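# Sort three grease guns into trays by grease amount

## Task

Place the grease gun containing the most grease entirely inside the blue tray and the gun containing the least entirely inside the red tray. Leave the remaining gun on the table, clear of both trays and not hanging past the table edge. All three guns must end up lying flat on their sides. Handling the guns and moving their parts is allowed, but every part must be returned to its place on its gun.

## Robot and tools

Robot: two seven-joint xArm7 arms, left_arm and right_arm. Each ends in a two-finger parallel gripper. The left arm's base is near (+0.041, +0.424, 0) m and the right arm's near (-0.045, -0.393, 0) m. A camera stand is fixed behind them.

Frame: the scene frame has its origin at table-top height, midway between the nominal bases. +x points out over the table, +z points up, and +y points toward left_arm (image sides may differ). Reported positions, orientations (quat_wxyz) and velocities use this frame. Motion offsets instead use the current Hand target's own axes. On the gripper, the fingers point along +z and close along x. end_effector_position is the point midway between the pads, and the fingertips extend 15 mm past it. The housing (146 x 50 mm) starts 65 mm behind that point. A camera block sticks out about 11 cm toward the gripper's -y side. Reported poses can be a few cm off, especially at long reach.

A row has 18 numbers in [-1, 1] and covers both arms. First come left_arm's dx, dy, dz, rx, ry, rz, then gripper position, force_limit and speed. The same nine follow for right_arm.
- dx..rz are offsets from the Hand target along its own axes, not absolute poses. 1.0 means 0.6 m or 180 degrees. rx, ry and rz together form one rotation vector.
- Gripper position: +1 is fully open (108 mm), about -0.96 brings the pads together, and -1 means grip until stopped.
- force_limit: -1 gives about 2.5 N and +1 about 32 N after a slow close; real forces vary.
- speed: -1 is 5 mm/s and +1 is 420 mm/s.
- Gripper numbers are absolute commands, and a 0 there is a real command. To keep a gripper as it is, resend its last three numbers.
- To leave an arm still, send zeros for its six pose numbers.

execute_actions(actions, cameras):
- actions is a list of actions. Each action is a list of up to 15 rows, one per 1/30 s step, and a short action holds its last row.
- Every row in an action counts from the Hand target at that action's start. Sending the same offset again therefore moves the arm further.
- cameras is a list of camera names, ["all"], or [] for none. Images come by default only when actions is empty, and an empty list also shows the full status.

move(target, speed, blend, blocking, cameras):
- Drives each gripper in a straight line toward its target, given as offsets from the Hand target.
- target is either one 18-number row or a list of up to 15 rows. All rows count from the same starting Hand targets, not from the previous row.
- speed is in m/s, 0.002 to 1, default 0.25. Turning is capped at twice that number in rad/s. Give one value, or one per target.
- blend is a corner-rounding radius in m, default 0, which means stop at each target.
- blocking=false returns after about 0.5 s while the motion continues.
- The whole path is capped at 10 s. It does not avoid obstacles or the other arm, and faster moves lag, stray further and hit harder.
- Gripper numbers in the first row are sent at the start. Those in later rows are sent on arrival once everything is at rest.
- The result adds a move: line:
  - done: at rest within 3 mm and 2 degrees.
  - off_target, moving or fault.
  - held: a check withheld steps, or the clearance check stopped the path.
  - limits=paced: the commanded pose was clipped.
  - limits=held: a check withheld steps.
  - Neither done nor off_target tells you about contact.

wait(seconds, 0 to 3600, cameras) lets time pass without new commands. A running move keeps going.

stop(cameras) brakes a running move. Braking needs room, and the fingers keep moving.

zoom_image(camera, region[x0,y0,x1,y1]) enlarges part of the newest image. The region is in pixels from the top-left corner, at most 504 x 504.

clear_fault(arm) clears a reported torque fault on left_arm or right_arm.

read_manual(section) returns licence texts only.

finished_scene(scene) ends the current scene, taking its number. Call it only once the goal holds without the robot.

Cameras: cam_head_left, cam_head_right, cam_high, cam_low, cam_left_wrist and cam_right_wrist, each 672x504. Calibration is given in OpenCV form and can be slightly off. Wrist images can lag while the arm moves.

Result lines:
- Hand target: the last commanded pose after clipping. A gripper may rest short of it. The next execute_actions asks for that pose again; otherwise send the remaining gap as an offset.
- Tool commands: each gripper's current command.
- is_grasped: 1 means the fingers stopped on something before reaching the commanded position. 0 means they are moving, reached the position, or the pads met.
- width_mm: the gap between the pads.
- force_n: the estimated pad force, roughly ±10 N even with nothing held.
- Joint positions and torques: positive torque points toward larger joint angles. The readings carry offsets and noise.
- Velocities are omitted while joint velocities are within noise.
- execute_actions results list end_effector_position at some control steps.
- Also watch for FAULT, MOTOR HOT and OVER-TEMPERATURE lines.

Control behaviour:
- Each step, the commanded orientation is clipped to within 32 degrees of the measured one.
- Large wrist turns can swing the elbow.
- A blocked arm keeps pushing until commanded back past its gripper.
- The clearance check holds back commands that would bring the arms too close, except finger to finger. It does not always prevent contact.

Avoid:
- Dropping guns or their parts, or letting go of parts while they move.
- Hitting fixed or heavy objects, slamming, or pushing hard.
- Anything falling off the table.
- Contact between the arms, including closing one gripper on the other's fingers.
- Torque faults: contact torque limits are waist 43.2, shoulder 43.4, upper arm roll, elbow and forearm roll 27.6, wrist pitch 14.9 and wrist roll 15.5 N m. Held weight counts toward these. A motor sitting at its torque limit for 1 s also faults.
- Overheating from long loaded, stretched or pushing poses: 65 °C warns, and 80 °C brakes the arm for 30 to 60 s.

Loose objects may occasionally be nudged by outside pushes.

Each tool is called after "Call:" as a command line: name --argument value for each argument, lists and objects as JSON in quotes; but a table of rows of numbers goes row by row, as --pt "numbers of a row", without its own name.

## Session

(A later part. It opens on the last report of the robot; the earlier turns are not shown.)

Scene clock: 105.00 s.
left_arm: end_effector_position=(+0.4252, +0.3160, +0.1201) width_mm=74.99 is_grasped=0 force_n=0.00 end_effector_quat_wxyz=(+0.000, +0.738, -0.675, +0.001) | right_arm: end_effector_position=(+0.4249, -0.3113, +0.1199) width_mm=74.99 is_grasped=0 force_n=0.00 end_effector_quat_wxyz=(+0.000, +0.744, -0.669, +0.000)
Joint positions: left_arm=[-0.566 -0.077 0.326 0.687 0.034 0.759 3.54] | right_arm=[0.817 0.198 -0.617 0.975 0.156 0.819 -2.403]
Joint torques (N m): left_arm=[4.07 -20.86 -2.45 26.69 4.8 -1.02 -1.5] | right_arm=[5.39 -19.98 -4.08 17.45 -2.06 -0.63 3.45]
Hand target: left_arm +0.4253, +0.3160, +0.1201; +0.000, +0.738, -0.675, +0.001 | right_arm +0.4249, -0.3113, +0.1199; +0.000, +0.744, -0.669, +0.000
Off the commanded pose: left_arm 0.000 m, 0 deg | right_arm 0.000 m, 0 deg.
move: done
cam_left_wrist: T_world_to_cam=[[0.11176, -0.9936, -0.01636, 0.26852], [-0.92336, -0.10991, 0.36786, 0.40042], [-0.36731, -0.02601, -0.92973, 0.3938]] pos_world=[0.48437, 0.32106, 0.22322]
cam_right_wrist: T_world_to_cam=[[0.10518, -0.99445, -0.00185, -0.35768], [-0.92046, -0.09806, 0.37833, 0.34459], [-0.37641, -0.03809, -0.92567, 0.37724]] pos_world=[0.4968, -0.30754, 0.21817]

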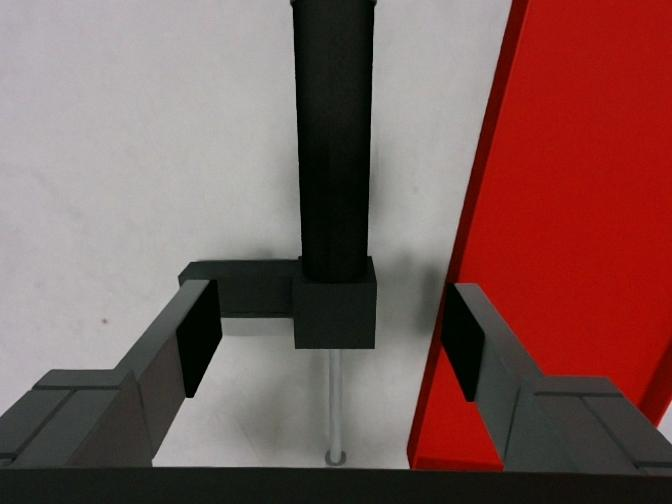

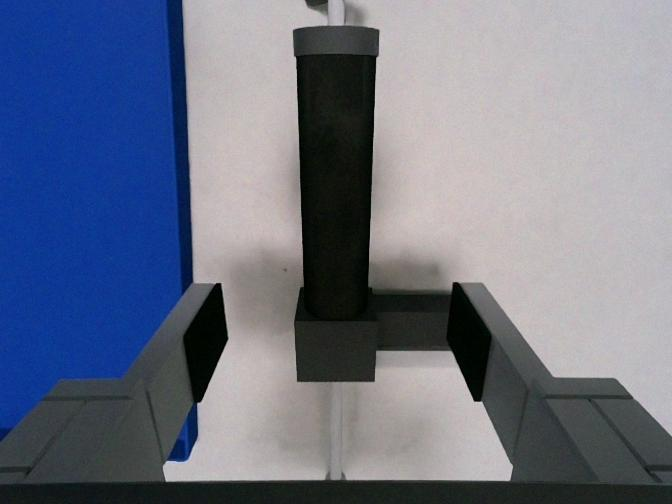

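Call:
move --pt "0 0 -0.1 0 0 0 0.4 0.5 -0.6 0 0 0 0 0 0 0.4 0.5 -0.6" --pt "0.478 0.0427 -0.0833 0 0 0.039 0.4 0.5 -0.6 0 0 0 0 0 0 0.4 0.5 -0.6" --speed 0.25 --blend '[0.03,0]' --cameras '["cam_left_wrist","cam_high"]'

Scene clock: 118.73 s.
left_arm: end_effector_position=(+0.4250, +0.0281, +0.1705) width_mm=74.99 is_grasped=0 force_n=0.00 end_effector_quat_wxyz=(+0.000, +0.695, -0.719, +0.001) | right_arm: end_effector_position=(+0.4249, -0.3113, +0.1199) width_mm=74.99 is_grasped=0 force_n=0.00 end_effector_quat_wxyz=(+0.000, +0.744, -0.669, +0.000)
Joint positions: left_arm=[-0.822 0.32 0.063 1.348 -0.024 1.028 3.178] | right_arm=[0.817 0.198 -0.617 0.975 0.156 0.819 -2.403]
Joint torques (N m): left_arm=[-3.78 -25.11 -1.72 29.17 4.99 -0.92 -1.51] | right_arm=[5.37 -19.79 -4.15 17.38 -1.92 -0.67 3.49]
Hand target: left_arm +0.4250, +0.0281, +0.1705; +0.000, +0.695, -0.719, +0.001 | right_arm +0.4249, -0.3113, +0.1199; +0.000, +0.744, -0.669, +0.000
Off the commanded pose: left_arm 0.000 m, 0 deg | right_arm 0.000 m, 0 deg.
move: done
cam_left_wrist: T_world_to_cam=[[-0.01045, -0.99981, -0.01633, 0.03546], [-0.92996, 0.00371, 0.36764, 0.34974], [-0.36751, 0.01902, -0.92983, 0.43193]] pos_world=[0.48435, 0.02594, 0.27362]
Images, in order (width x height): cam_high 672x504, cam_left_wrist 672x504.

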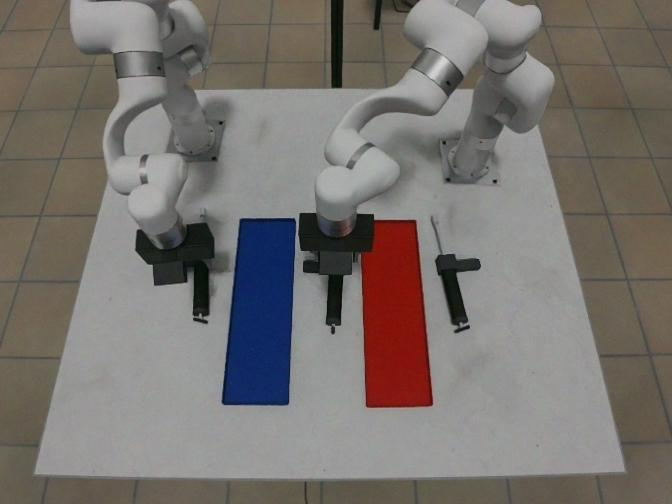

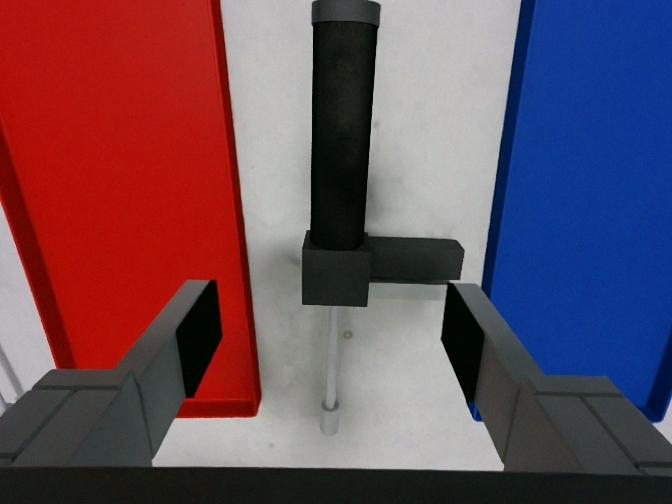

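Call:
move --pt "0 0 0.2358 0 0 0.011 0.2 0.5 -0.3 0 0 0 0 0 0 0.4 0.5 -0.6" --pt "0 0 0.2358 0 0 0.011 -1 0.6 -0.6 0 0 0 0 0 0 0.4 0.5 -0.6" --speed 0.12 --cameras '["cam_left_wrist"]'

Call:
move --target '[0,0,-0.24,0,0,0,-1,0.6,-0.6,0,0,0,0,0,0,0.4,0.5,-0.6]' --speed 0.15 --cameras '["cam_left_wrist"]'

Scene clock: 128.33 s.
left_arm: end_effector_position=(+0.4250, +0.0279, +0.0290) width_mm=35.04 is_grasped=1 force_n=38.29 end_effector_quat_wxyz=(+0.000, +0.682, -0.731, +0.001) | right_arm: end_effector_position=(+0.4249, -0.3113, +0.1199) width_mm=74.99 is_grasped=0 force_n=0.00 end_effector_quat_wxyz=(+0.000, +0.744, -0.669, +0.000)
Joint positions: left_arm=[-0.812 0.545 0.049 1.239 -0.04 0.694 3.223] | right_arm=[0.817 0.198 -0.617 0.975 0.156 0.819 -2.403]
Joint torques (N m): left_arm=[3.83 -27.97 -0.21 22.96 -2 -1.52 0.92] | right_arm=[5.58 -19.56 -3.96 17.35 -1.98 -0.7 3.39]
Hand target: left_arm +0.4250, +0.0279, +0.0290; +0.000, +0.682, -0.731, +0.001 | right_arm +0.4249, -0.3113, +0.1199; +0.000, +0.744, -0.669, +0.000
Off the commanded pose: left_arm 0.000 m, 0 deg | right_arm 0.000 m, 0 deg.
MOTOR HOT: joint 4 (elbow) of the right arm reports 65 °C; the controller stops that arm at 80 °C. To cool a motor, set the load down, stop pushing, or move to a pose that needs little force. At that limit the right arm can sag while its brakes close.
move: done
cam_left_wrist: T_world_to_cam=[[-0.04494, -0.99886, -0.01624, 0.04749], [-0.92927, 0.03583, 0.36766, 0.40049], [-0.36665, 0.03161, -0.92982, 0.29972]] pos_world=[0.48419, 0.02361, 0.13222]

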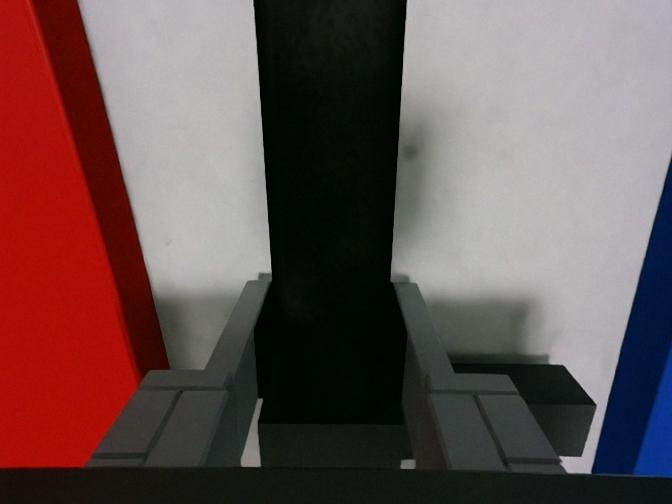

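Scene clock: 129.73 s.
left_arm: end_effector_position=(+0.4250, +0.0281, +0.1729) width_mm=35.04 is_grasped=1 force_n=38.25 end_effector_quat_wxyz=(+0.000, +0.682, -0.731, +0.001) | right_arm: end_effector_position=(+0.4249, -0.3113, +0.1199) width_mm=74.99 is_grasped=0 force_n=0.00 end_effector_quat_wxyz=(+0.000, +0.744, -0.669, +0.000)
Joint positions: left_arm=[-0.817 0.317 0.058 1.352 -0.022 1.034 3.211] | right_arm=[0.817 0.198 -0.617 0.975 0.156 0.819 -2.403]
Joint torques (N m): left_arm=[-3.6 -35.8 2.33 32.69 4.77 -1.41 -1.54] | right_arm=[5.08 -19.82 -4.19 17.42 -1.9 -0.7 3.3]
Hand target: left_arm +0.4250, +0.0281, +0.1730; +0.000, +0.682, -0.731, +0.001 | right_arm +0.4249, -0.3113, +0.1199; +0.000, +0.744, -0.669, +0.000
Off the commanded pose: left_arm 0.000 m, 0 deg | right_arm 0.000 m, 0 deg.
MOTOR HOT: still on. Joint 4 (elbow) of the right arm reports 65 °C.
move: done
cam_left_wrist: T_world_to_cam=[[-0.04501, -0.99885, -0.01642, 0.05011], [-0.92926, 0.03583, 0.3677, 0.34756], [-0.36669, 0.03181, -0.9298, 0.43352]] pos_world=[0.48419, 0.02381, 0.27612]

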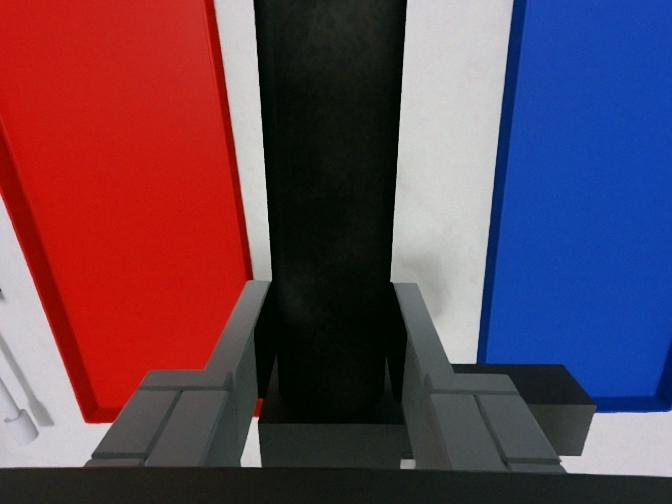

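Call:
move --pt "-0.4787 0.033 -0.0117 0 0 -0.0505 -1 0.6 -0.6 -0.031 0.29 -0.2167 0 0 0 0.4 0.5 -0.6" --pt "-0.4787 0.033 0.0883 0 0 -0.0505 -1 0.6 -0.6 -0.031 0.29 -0.2167 0 0 0 0.4 0.5 -0.6" --speed '[0.25,0.12]'

Call:
move --target '[0,0,-0.1,0,0,0,-1,0.6,-0.6,0,0,0,0,0,0,0.4,0.5,-0.6]' --speed 0.12 --cameras '["cam_low","cam_head_left"]'

Scene clock: 139.97 s.
left_arm: end_effector_position=(+0.4250, +0.3159, +0.1197) width_mm=35.04 is_grasped=1 force_n=38.28 end_effector_quat_wxyz=(+0.000, +0.738, -0.675, +0.001) | right_arm: end_effector_position=(+0.2500, -0.3112, +0.2499) width_mm=74.99 is_grasped=0 force_n=0.00 end_effector_quat_wxyz=(+0.000, +0.744, -0.669, +0.000)
Joint positions: left_arm=[-0.559 -0.076 0.32 0.686 0.033 0.758 3.539] | right_arm=[0.824 -0.649 -0.414 0.649 -0.258 1.266 -1.94]
Joint torques (N m): left_arm=[-3.62 -16.24 1.74 22.85 -4.06 -4.2 1.35] | right_arm=[-5.5 -8.89 6.68 13.34 2.25 -0.61 3.36]
Hand target: left_arm +0.4250, +0.3159, +0.1197; +0.000, +0.738, -0.675, +0.001 | right_arm +0.2500, -0.3112, +0.2499; +0.000, +0.744, -0.669, +0.000
Off the commanded pose: left_arm 0.000 m, 0 deg | right_arm 0.000 m, 0 deg.
MOTOR HOT: still on. Joint 4 (elbow) of the right arm reports 64 °C.
move: done

Scene clock: 140.90 s.
left_arm: end_effector_position=(+0.4250, +0.3160, +0.1796) width_mm=35.04 is_grasped=1 force_n=38.27 end_effector_quat_wxyz=(+0.000, +0.738, -0.675, +0.001) | right_arm: end_effector_position=(+0.2500, -0.3112, +0.2499) width_mm=74.99 is_grasped=0 force_n=0.00 end_effector_quat_wxyz=(+0.000, +0.744, -0.669, +0.000)
Joint positions: left_arm=[-0.558 -0.187 0.309 0.769 0.068 0.949 3.509] | right_arm=[0.824 -0.649 -0.414 0.649 -0.258 1.266 -1.94]
Joint torques (N m): left_arm=[4.17 -22.1 -3.03 32.02 4.78 -1.49 -1.47] | right_arm=[-5.73 -9.28 6.79 13.92 2.28 -0.61 3.4]
Hand target: left_arm +0.4250, +0.3160, +0.1797; +0.000, +0.738, -0.675, +0.001 | right_arm +0.2500, -0.3112, +0.2499; +0.000, +0.744, -0.669, +0.000
Off the commanded pose: left_arm 0.000 m, 0 deg | right_arm 0.000 m, 0 deg.
MOTOR HOT: still on. Joint 4 (elbow) of the right arm reports 64 °C.
move: done
Images, in order (width x height): cam_head_left 672x504, cam_low 672x504.

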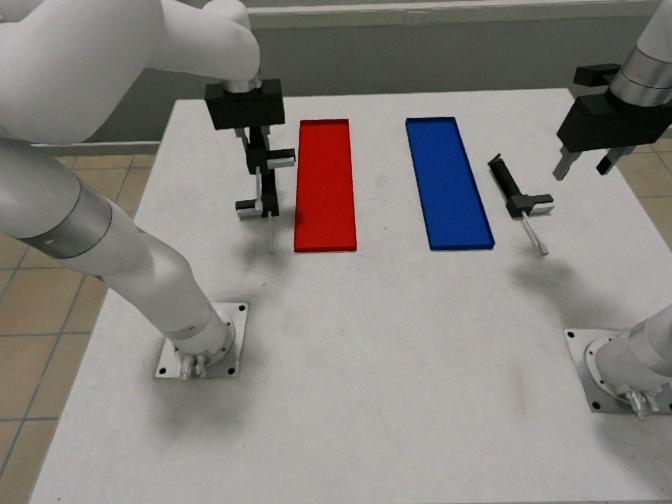

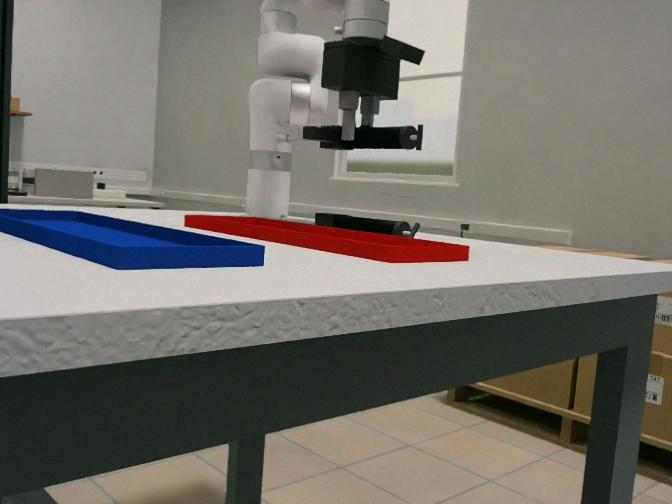

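Call:
move --pt "0.4662 0.1755 0.0 0 0 0.0505 -1 0.6 -0.6 0 0 0 0 0 0 0.2 0.5 -0.6" --pt "0.4662 0.1755 0.235 0 0 0.0505 -1 0.6 -0.6 0 0 0 0 0 0 0.2 0.5 -0.6" --pt "0.4662 0.1755 0.251 0 0 0.0505 -1 0.6 -0.6 0 0 0 0 0 0 0.2 0.5 -0.6" --pt "0.4662 0.1755 0.251 0 0 0.0505 0 0.6 -0.4 0 0 0 0 0 0 0.2 0.5 -0.6" --pt "0.4662 0.1755 0.1 0 0 0.0505 0 0.6 -0.4 0 0 0 0 0 0 0.2 0.5 -0.6" --speed '[0.3,0.15,0.03,0.1,0.15]' --cameras '["all"]'

Call:
zoom_image --camera "cam_high" --region '[140, 200, 260, 360]'

Call:
zoom_image --camera "cam_high" --region '[400, 200, 520, 360]'

Scene clock: 161.60 s.
left_arm: end_effector_position=(+0.3452, +0.0279, +0.1199) width_mm=52.99 is_grasped=0 force_n=0.00 end_effector_quat_wxyz=(+0.000, +0.682, -0.731, +0.001) | right_arm: end_effector_position=(+0.2500, -0.3112, +0.2499) width_mm=64.01 is_grasped=0 force_n=0.00 end_effector_quat_wxyz=(+0.000, +0.744, -0.669, +0.000)
Joint positions: left_arm=[-0.863 0.228 -0.019 1.062 0.005 0.833 3.077] | right_arm=[0.824 -0.649 -0.414 0.649 -0.258 1.266 -1.94]
Joint torques (N m): left_arm=[4.39 -29.3 -2.3 27.63 -4.05 -0.96 1.3] | right_arm=[-5.8 -8.83 6.7 16.93 2.25 -0.74 3.18]
Hand target: left_arm +0.3452, +0.0279, +0.1200; +0.000, +0.682, -0.731, +0.001 | right_arm +0.2500, -0.3112, +0.2499; +0.000, +0.744, -0.669, +0.000
Off the commanded pose: left_arm 0.000 m, 0 deg | right_arm 0.000 m, 0 deg.
MOTOR HOT: cleared for the motors of the right arm.
move: done
cam_left_wrist: T_world_to_cam=[[-0.04501, -0.99885, -0.01642, 0.04545], [-0.92926, 0.03583, 0.3677, 0.2929], [-0.36669, 0.03181, -0.9298, 0.35499]] pos_world=[0.40439, 0.02361, 0.22312]
cam_right_wrist: T_world_to_cam=[[0.10515, -0.99445, -0.00194, -0.3388], [-0.92047, -0.09806, 0.37832, 0.1344], [-0.37641, -0.03799, -0.92567, 0.43187]] pos_world=[0.3219, -0.30734, 0.34827]

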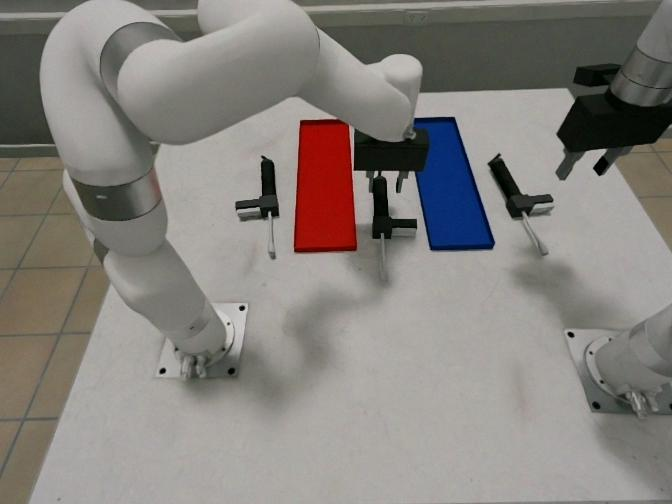

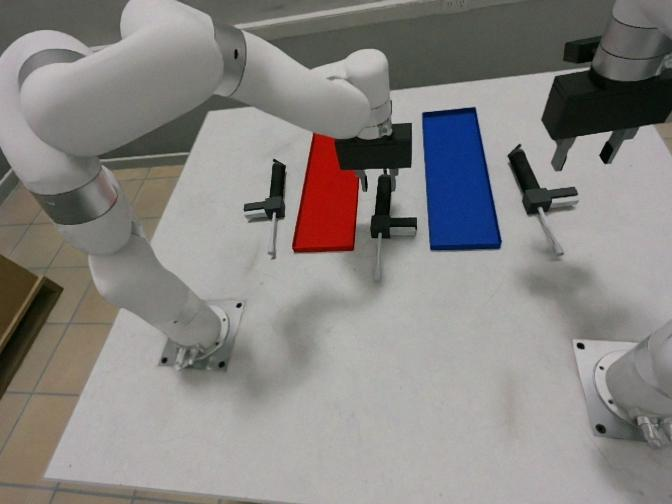

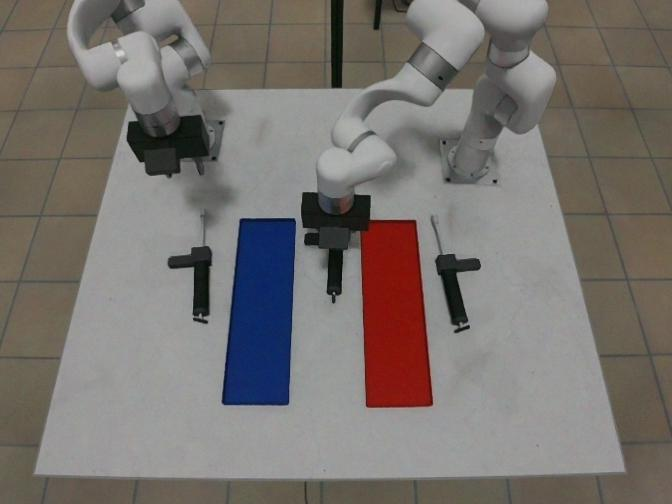

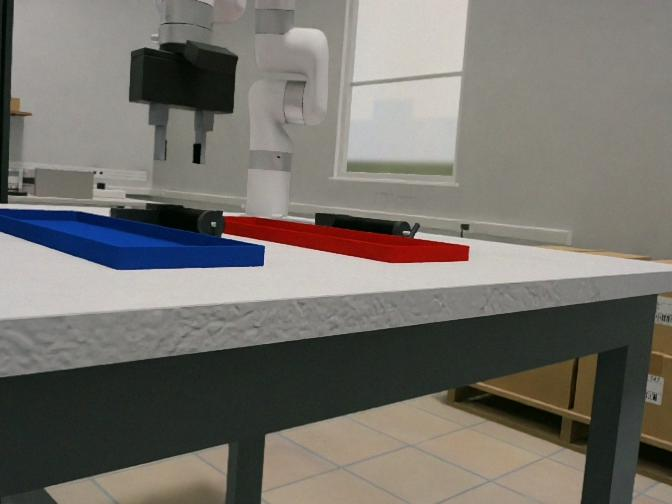

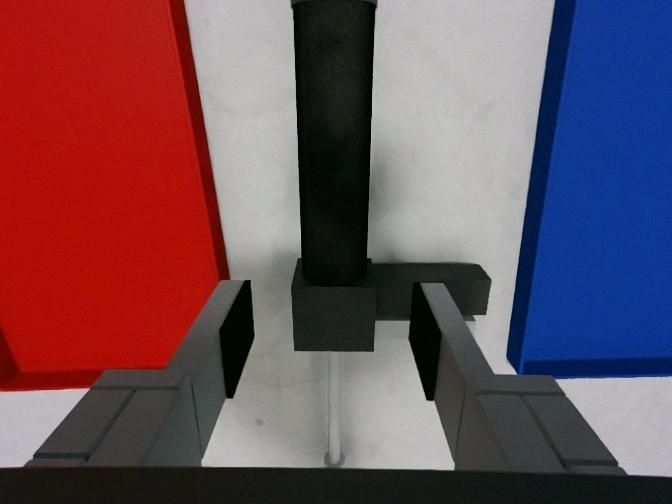

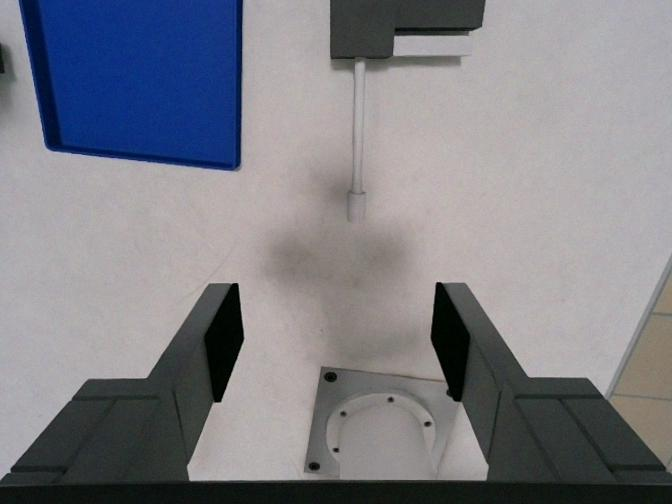

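Scaled by 3.150.

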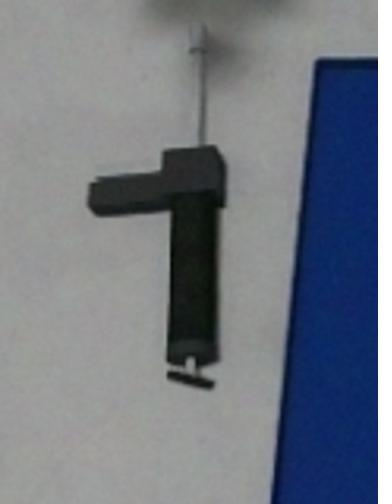

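Scaled by 3.150.

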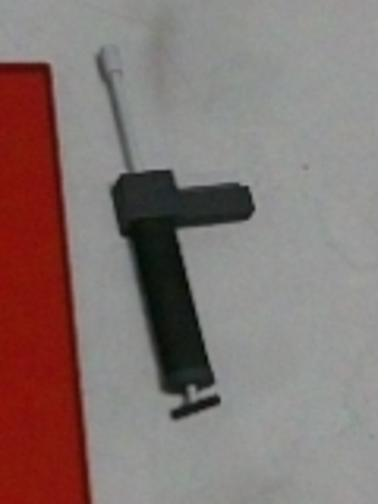

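Call:
move --pt "0 0 -0.15 0 0 0 0 0.5 -0.4 0 0 0 0 0 0 0.2 0.5 -0.6" --pt "-0.5206 -0.2778 -0.05 0 0 -0.0505 0 0.5 -0.4 0.037 -0.4735 0.15 0 0 0 0.2 0.5 -0.6" --pt "-0.5206 -0.2778 0.03 0 0 -0.0505 0 0.5 -0.4 0.037 -0.4735 0.25 0 0 0 0.2 0.5 -0.6" --blend '[0.05,0.03,0]' --cameras '["cam_left_wrist","cam_right_wrist","cam_low","cam_high"]'

Scene clock: 174.37 s.
left_arm: end_effector_position=(+0.5330, +0.3280, +0.1017) width_mm=52.99 is_grasped=0 force_n=0.00 end_effector_quat_wxyz=(+0.000, +0.738, -0.675, +0.001) | right_arm: end_effector_position=(+0.5348, -0.3033, +0.0999) width_mm=64.01 is_grasped=0 force_n=0.00 end_effector_quat_wxyz=(+0.000, +0.744, -0.669, +0.000)
Joint positions: left_arm=[-0.453 0.279 0.308 1.056 -0.119 0.793 3.73] | right_arm=[0.685 0.605 -0.59 1.452 0.394 0.968 -2.555]
Joint torques (N m): left_arm=[4.01 -21.68 -0.75 22.67 -4.24 -3.71 1.26] | right_arm=[-5.55 -17.52 -5.17 17.3 2.31 -2.66 -3.28]
Hand target: left_arm +0.5330, +0.3280, +0.1017; +0.000, +0.738, -0.675, +0.001 | right_arm +0.5348, -0.3033, +0.0999; +0.000, +0.744, -0.669, +0.000
Off the commanded pose: left_arm 0.000 m, 0 deg | right_arm 0.000 m, 0 deg.
move: done; blend cut to 0.045 m at target 1
cam_left_wrist: T_world_to_cam=[[0.11337, -0.99342, -0.01634, 0.26717], [-0.9232, -0.1114, 0.36783, 0.50846], [-0.36723, -0.02661, -0.92975, 0.41676]] pos_world=[0.59217, 0.33314, 0.20482]
cam_right_wrist: T_world_to_cam=[[0.10515, -0.99445, -0.00194, -0.36118], [-0.92047, -0.09806, 0.37832, 0.45408], [-0.37641, -0.03799, -0.92567, 0.40052]] pos_world=[0.6067, -0.29944, 0.19827]
Images, in order (width x height): cam_high 672x504, cam_low 672x504, cam_left_wrist 672x504, cam_right_wrist 672x504.

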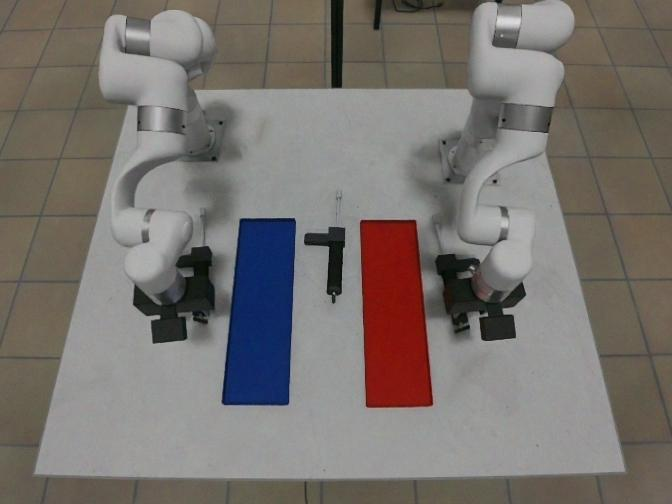

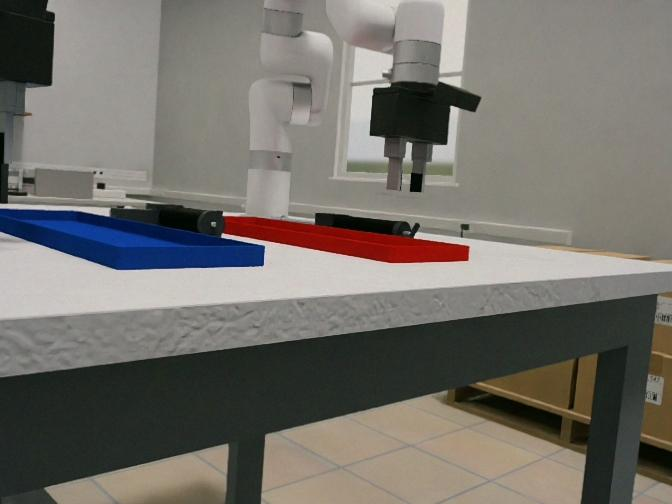

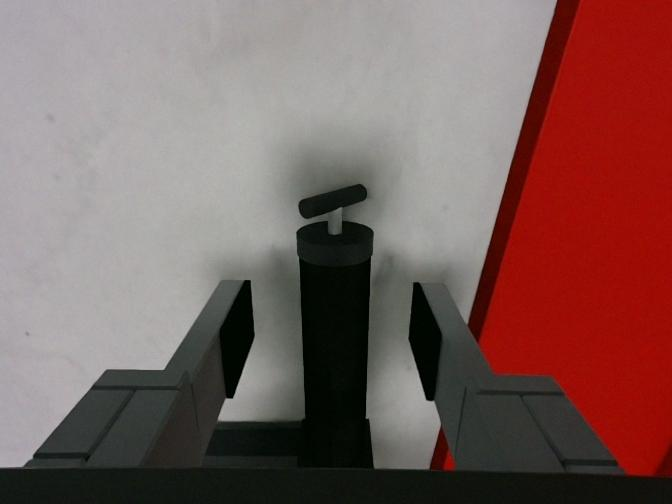

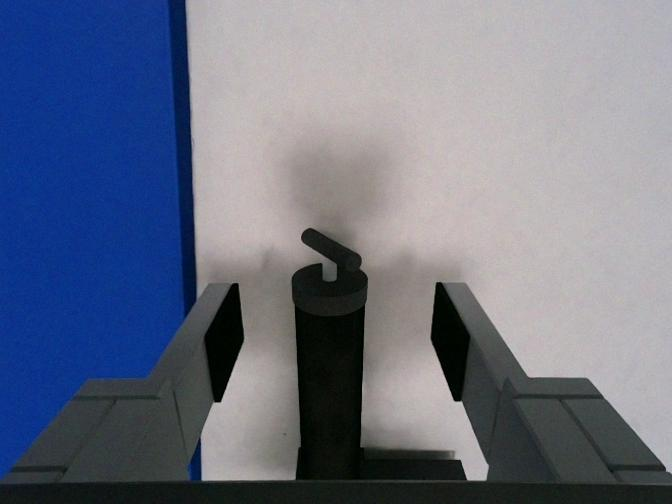

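Call:
move --pt "-0.0027 -0.027 0.1278 0 0 0 0 0 -0.6 0.0007 -0.0066 0.1248 0 0 0 0.2 0 -0.6" --pt "-0.0027 -0.027 0.1278 0 0 0 -1 -0.2 -0.6 0.0007 -0.0066 0.1248 0 0 0 -1 -0.2 -0.6" --speed 0.12 --cameras '["cam_left_wrist","cam_right_wrist","cam_low","cam_high"]'

Scene clock: 185.37 s.
left_arm: end_effector_position=(+0.5490, +0.3310, +0.0250) width_mm=8.41 is_grasped=1 force_n=21.27 end_effector_quat_wxyz=(+0.000, +0.738, -0.675, +0.001) | right_arm: end_effector_position=(+0.5388, -0.3033, +0.0250) width_mm=8.43 is_grasped=1 force_n=28.20 end_effector_quat_wxyz=(+0.000, +0.744, -0.669, +0.000)
Joint positions: left_arm=[-0.409 0.479 0.268 1.09 -0.21 0.635 3.803] | right_arm=[0.641 0.743 -0.527 1.445 0.477 0.834 -2.605]
Joint torques (N m): left_arm=[4.03 -25.5 1.04 21.68 -2.84 -3.4 0.61] | right_arm=[-3.52 -19.64 -7.23 15.09 1.17 -2.33 -2.64]
Hand target: left_arm +0.5490, +0.3310, +0.0250; +0.000, +0.738, -0.675, +0.001 | right_arm +0.5388, -0.3033, +0.0250; +0.000, +0.744, -0.669, +0.000
Off the commanded pose: left_arm 0.000 m, 0 deg | right_arm 0.000 m, 0 deg.
MOTOR HOT: joint 4 (elbow) of the right arm reports 65 °C; the controller stops that arm at 80 °C. To cool a motor, set the load down, stop pushing, or move to a pose that needs little force. At that limit the right arm can sag while its brakes close.
move: done
cam_left_wrist: T_world_to_cam=[[0.1134, -0.99342, -0.01625, 0.26704], [-0.92319, -0.1114, 0.36784, 0.55178], [-0.36723, -0.02671, -0.92975, 0.35143]] pos_world=[0.60817, 0.33614, 0.12812]
cam_right_wrist: T_world_to_cam=[[0.10515, -0.99445, -0.00194, -0.36175], [-0.92047, -0.09806, 0.37832, 0.48613], [-0.37641, -0.03799, -0.92567, 0.3326]] pos_world=[0.6107, -0.29944, 0.12327]
Images, in order (width x height): cam_high 672x504, cam_low 672x504, cam_left_wrist 672x504, cam_right_wrist 672x504.

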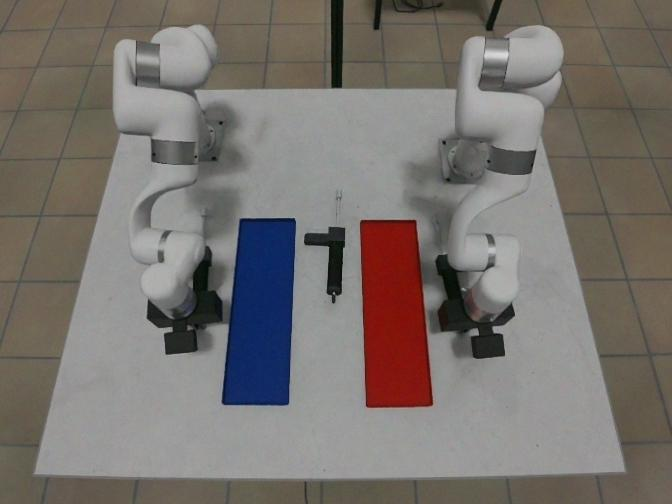

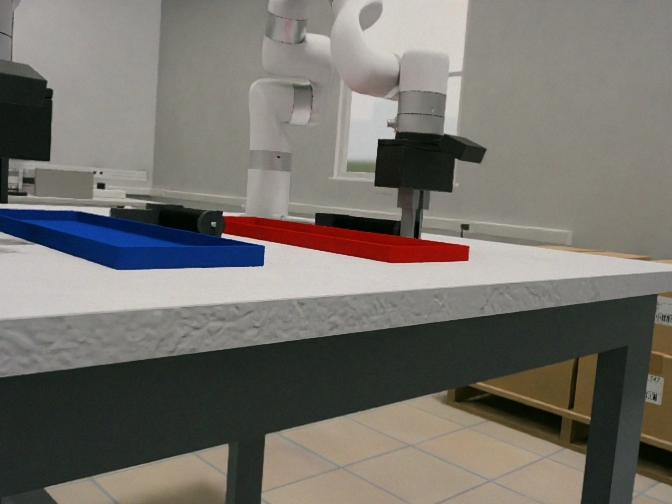

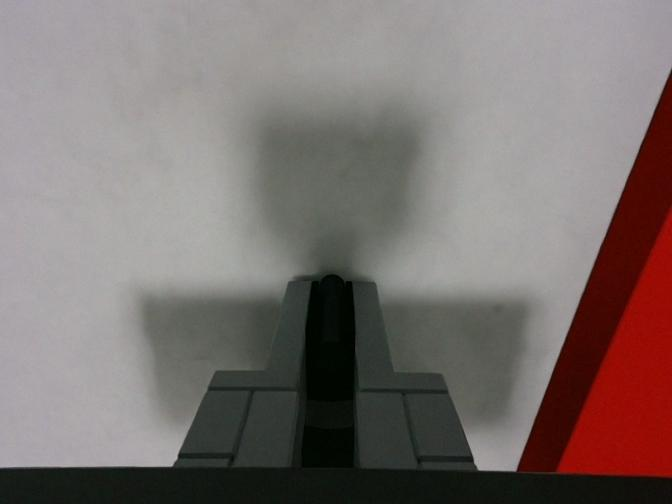

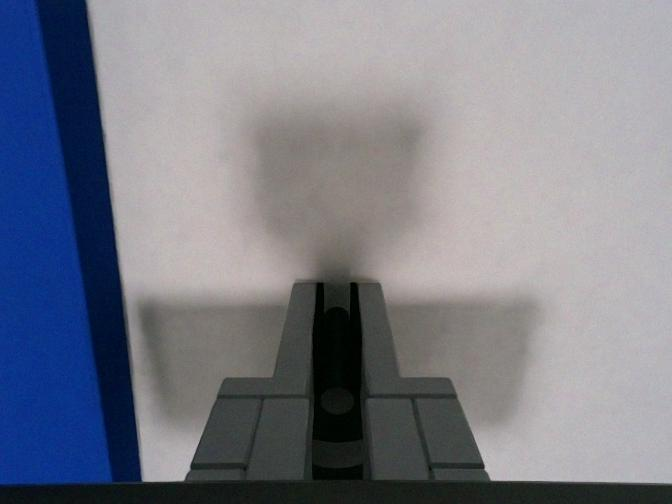

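Call:
move --target '[0,-0.0667,0,0,0,0,-1,-0.2,-0.6,0,-0.0667,0,0,0,0,-1,-0.2,-0.6]' --speed 0.05 --cameras '["cam_high","cam_head_left"]'

Call:
zoom_image --camera "cam_head_left" --region '[200, 120, 300, 280]'

Call:
zoom_image --camera "cam_head_left" --region '[460, 120, 560, 280]'

Scene clock: 190.63 s.
left_arm: end_effector_position=(+0.5889, +0.3346, +0.0250) width_mm=8.41 is_grasped=1 force_n=21.27 end_effector_quat_wxyz=(+0.000, +0.738, -0.675, +0.001) | right_arm: end_effector_position=(+0.5786, -0.2991, +0.0250) width_mm=8.43 is_grasped=1 force_n=28.15 end_effector_quat_wxyz=(+0.000, +0.744, -0.669, +0.000)
Joint positions: left_arm=[-0.368 0.581 0.261 1.261 -0.221 0.707 3.824] | right_arm=[0.575 0.861 -0.509 1.664 0.479 0.929 -2.582]
Joint torques (N m): left_arm=[4.37 -25.22 0.37 25.21 -4.15 -1.58 1.37] | right_arm=[-5.64 -16.4 -4.67 14.9 -1.43 -0.97 3.48]
Hand target: left_arm +0.5889, +0.3346, +0.0250; +0.000, +0.738, -0.675, +0.001 | right_arm +0.5786, -0.2991, +0.0250; +0.000, +0.744, -0.669, +0.000
Off the commanded pose: left_arm 0.000 m, 0 deg | right_arm 0.000 m, 0 deg.
MOTOR HOT: still on. Joint 4 (elbow) of the right arm reports 63 °C.
move: done
Images, in order (width x height): cam_head_left 672x504, cam_high 672x504.

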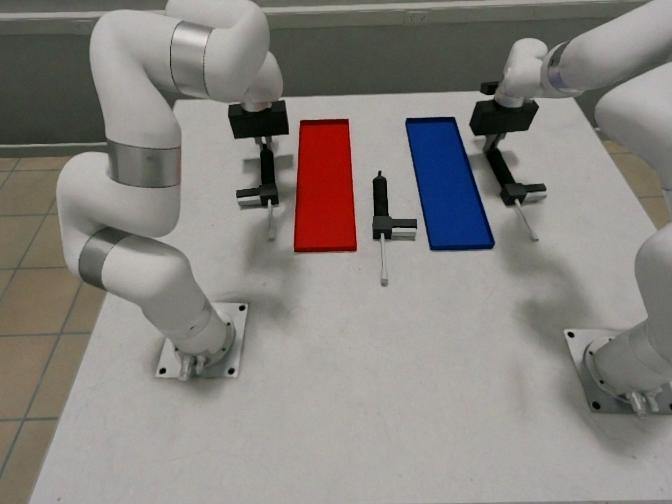

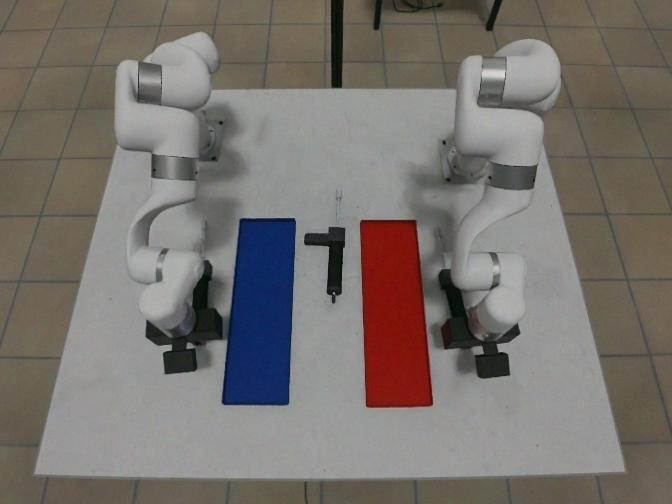

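Scaled by 3.150.

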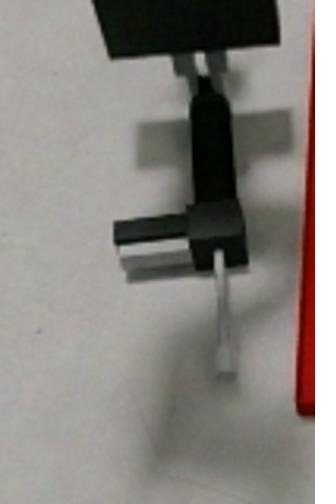

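Scaled by 3.150.

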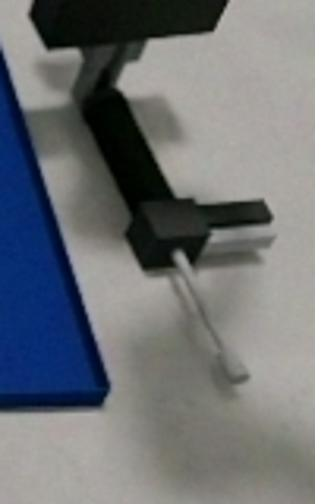

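Call:
move --pt "0 0 -0.001 0 0 0 0 0.5 -0.4 0 0 -0.001 0 0 0 0 0.5 -0.4" --pt "0 0 -0.2917 0 0 0 0 0.5 -0.4 0 0 -0.2917 0 0 0 0 0.5 -0.4" --pt "0.4728 0.4503 -0.2083 0 0 -0.95 0 0.5 -0.4 0 0.2 -0.2917 0 0 0 0 0.5 -0.4" --speed '[0.1,0.2,0.5]' --blend '[0,0.03,0]' --cameras '["all"]'

Scene clock: 206.40 s.
left_arm: end_effector_position=(+0.3452, +0.0280, +0.1503) width_mm=53.00 is_grasped=0 force_n=0.00 end_effector_quat_wxyz=(+0.001, +0.731, +0.683, +0.000) | right_arm: end_effector_position=(+0.4593, -0.3117, +0.2001) width_mm=52.99 is_grasped=0 force_n=0.00 end_effector_quat_wxyz=(+0.000, +0.744, -0.669, +0.000)
Joint positions: left_arm=[-1.093 0.185 0.221 1.096 -0.052 0.914 -0.025] | right_arm=[0.837 0.199 -0.676 1.22 0.141 1.068 -2.404]
Joint torques (N m): left_arm=[-3.56 -20.93 2.76 28.07 4.76 -0.85 -1.48] | right_arm=[5.28 -20.21 -4.43 13.1 -2.08 -2.5 3.45]
Hand target: left_arm +0.3452, +0.0280, +0.1503; +0.001, +0.730, +0.683, +0.000 | right_arm +0.4593, -0.3117, +0.2001; +0.000, +0.744, -0.669, +0.000
Off the commanded pose: left_arm 0.000 m, 0 deg | right_arm 0.000 m, 0 deg.
MOTOR HOT: cleared for the motors of the right arm.
move: done
cam_left_wrist: T_world_to_cam=[[0.04347, 0.99888, -0.01873, -0.04005], [0.9291, -0.03353, 0.36831, -0.35789], [0.36727, -0.03341, -0.92951, 0.13164]] pos_world=[0.28591, 0.0324, 0.25343]
cam_right_wrist: T_world_to_cam=[[0.10515, -0.99445, -0.00194, -0.3614], [-0.92047, -0.09806, 0.37832, 0.34589], [-0.37641, -0.03799, -0.92567, 0.46444]] pos_world=[0.5312, -0.30784, 0.29837]

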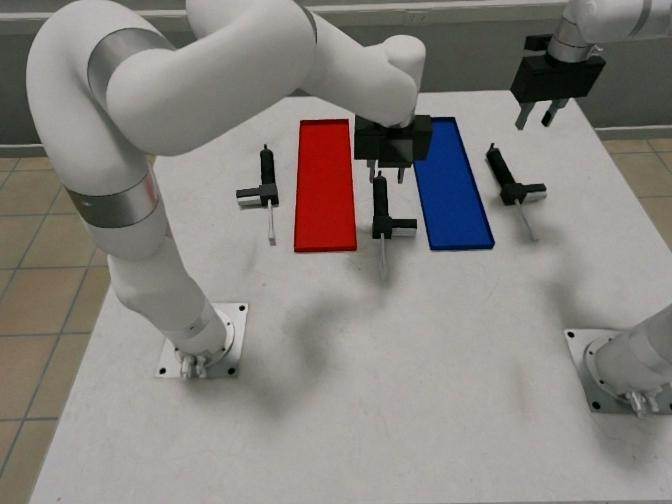

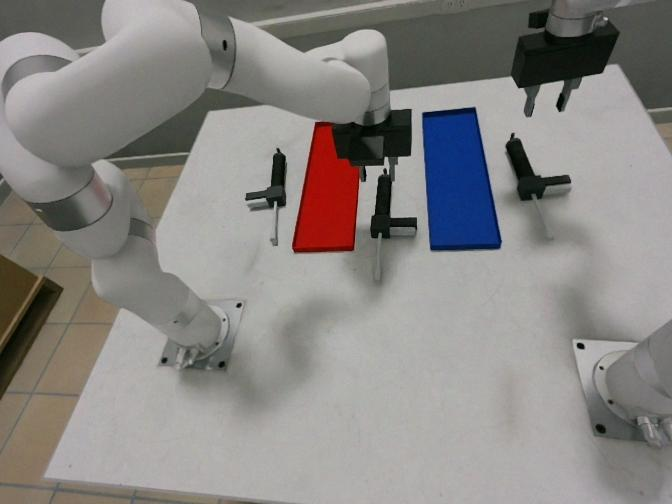

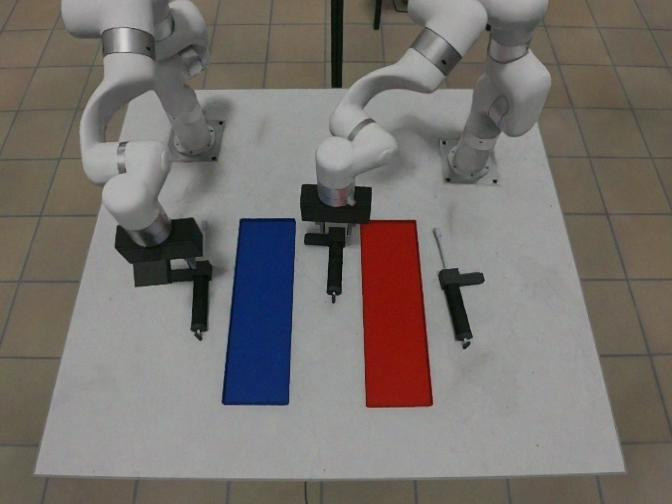

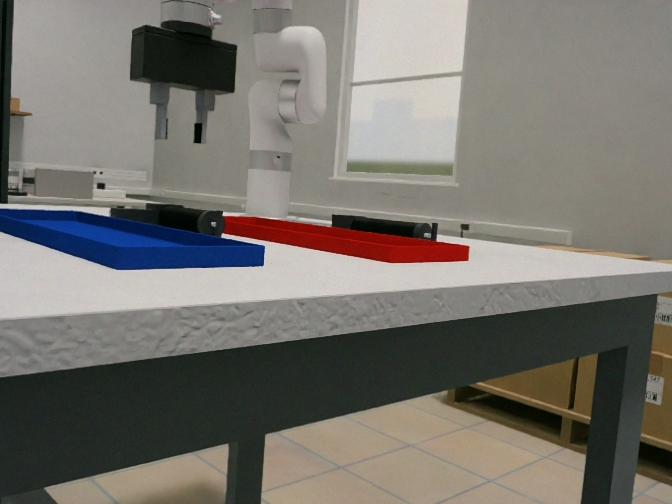

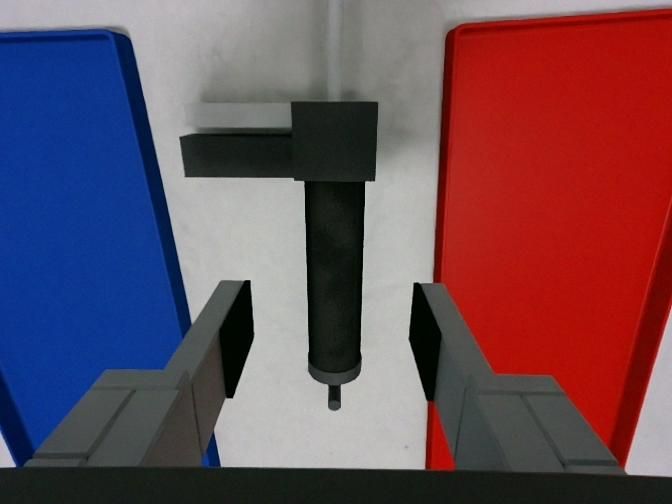

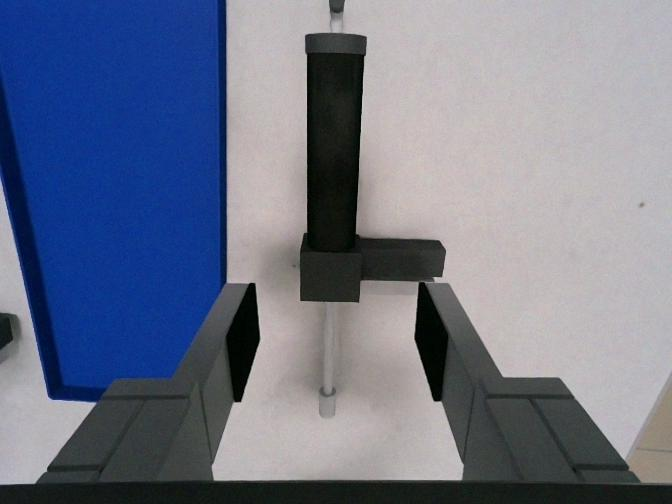

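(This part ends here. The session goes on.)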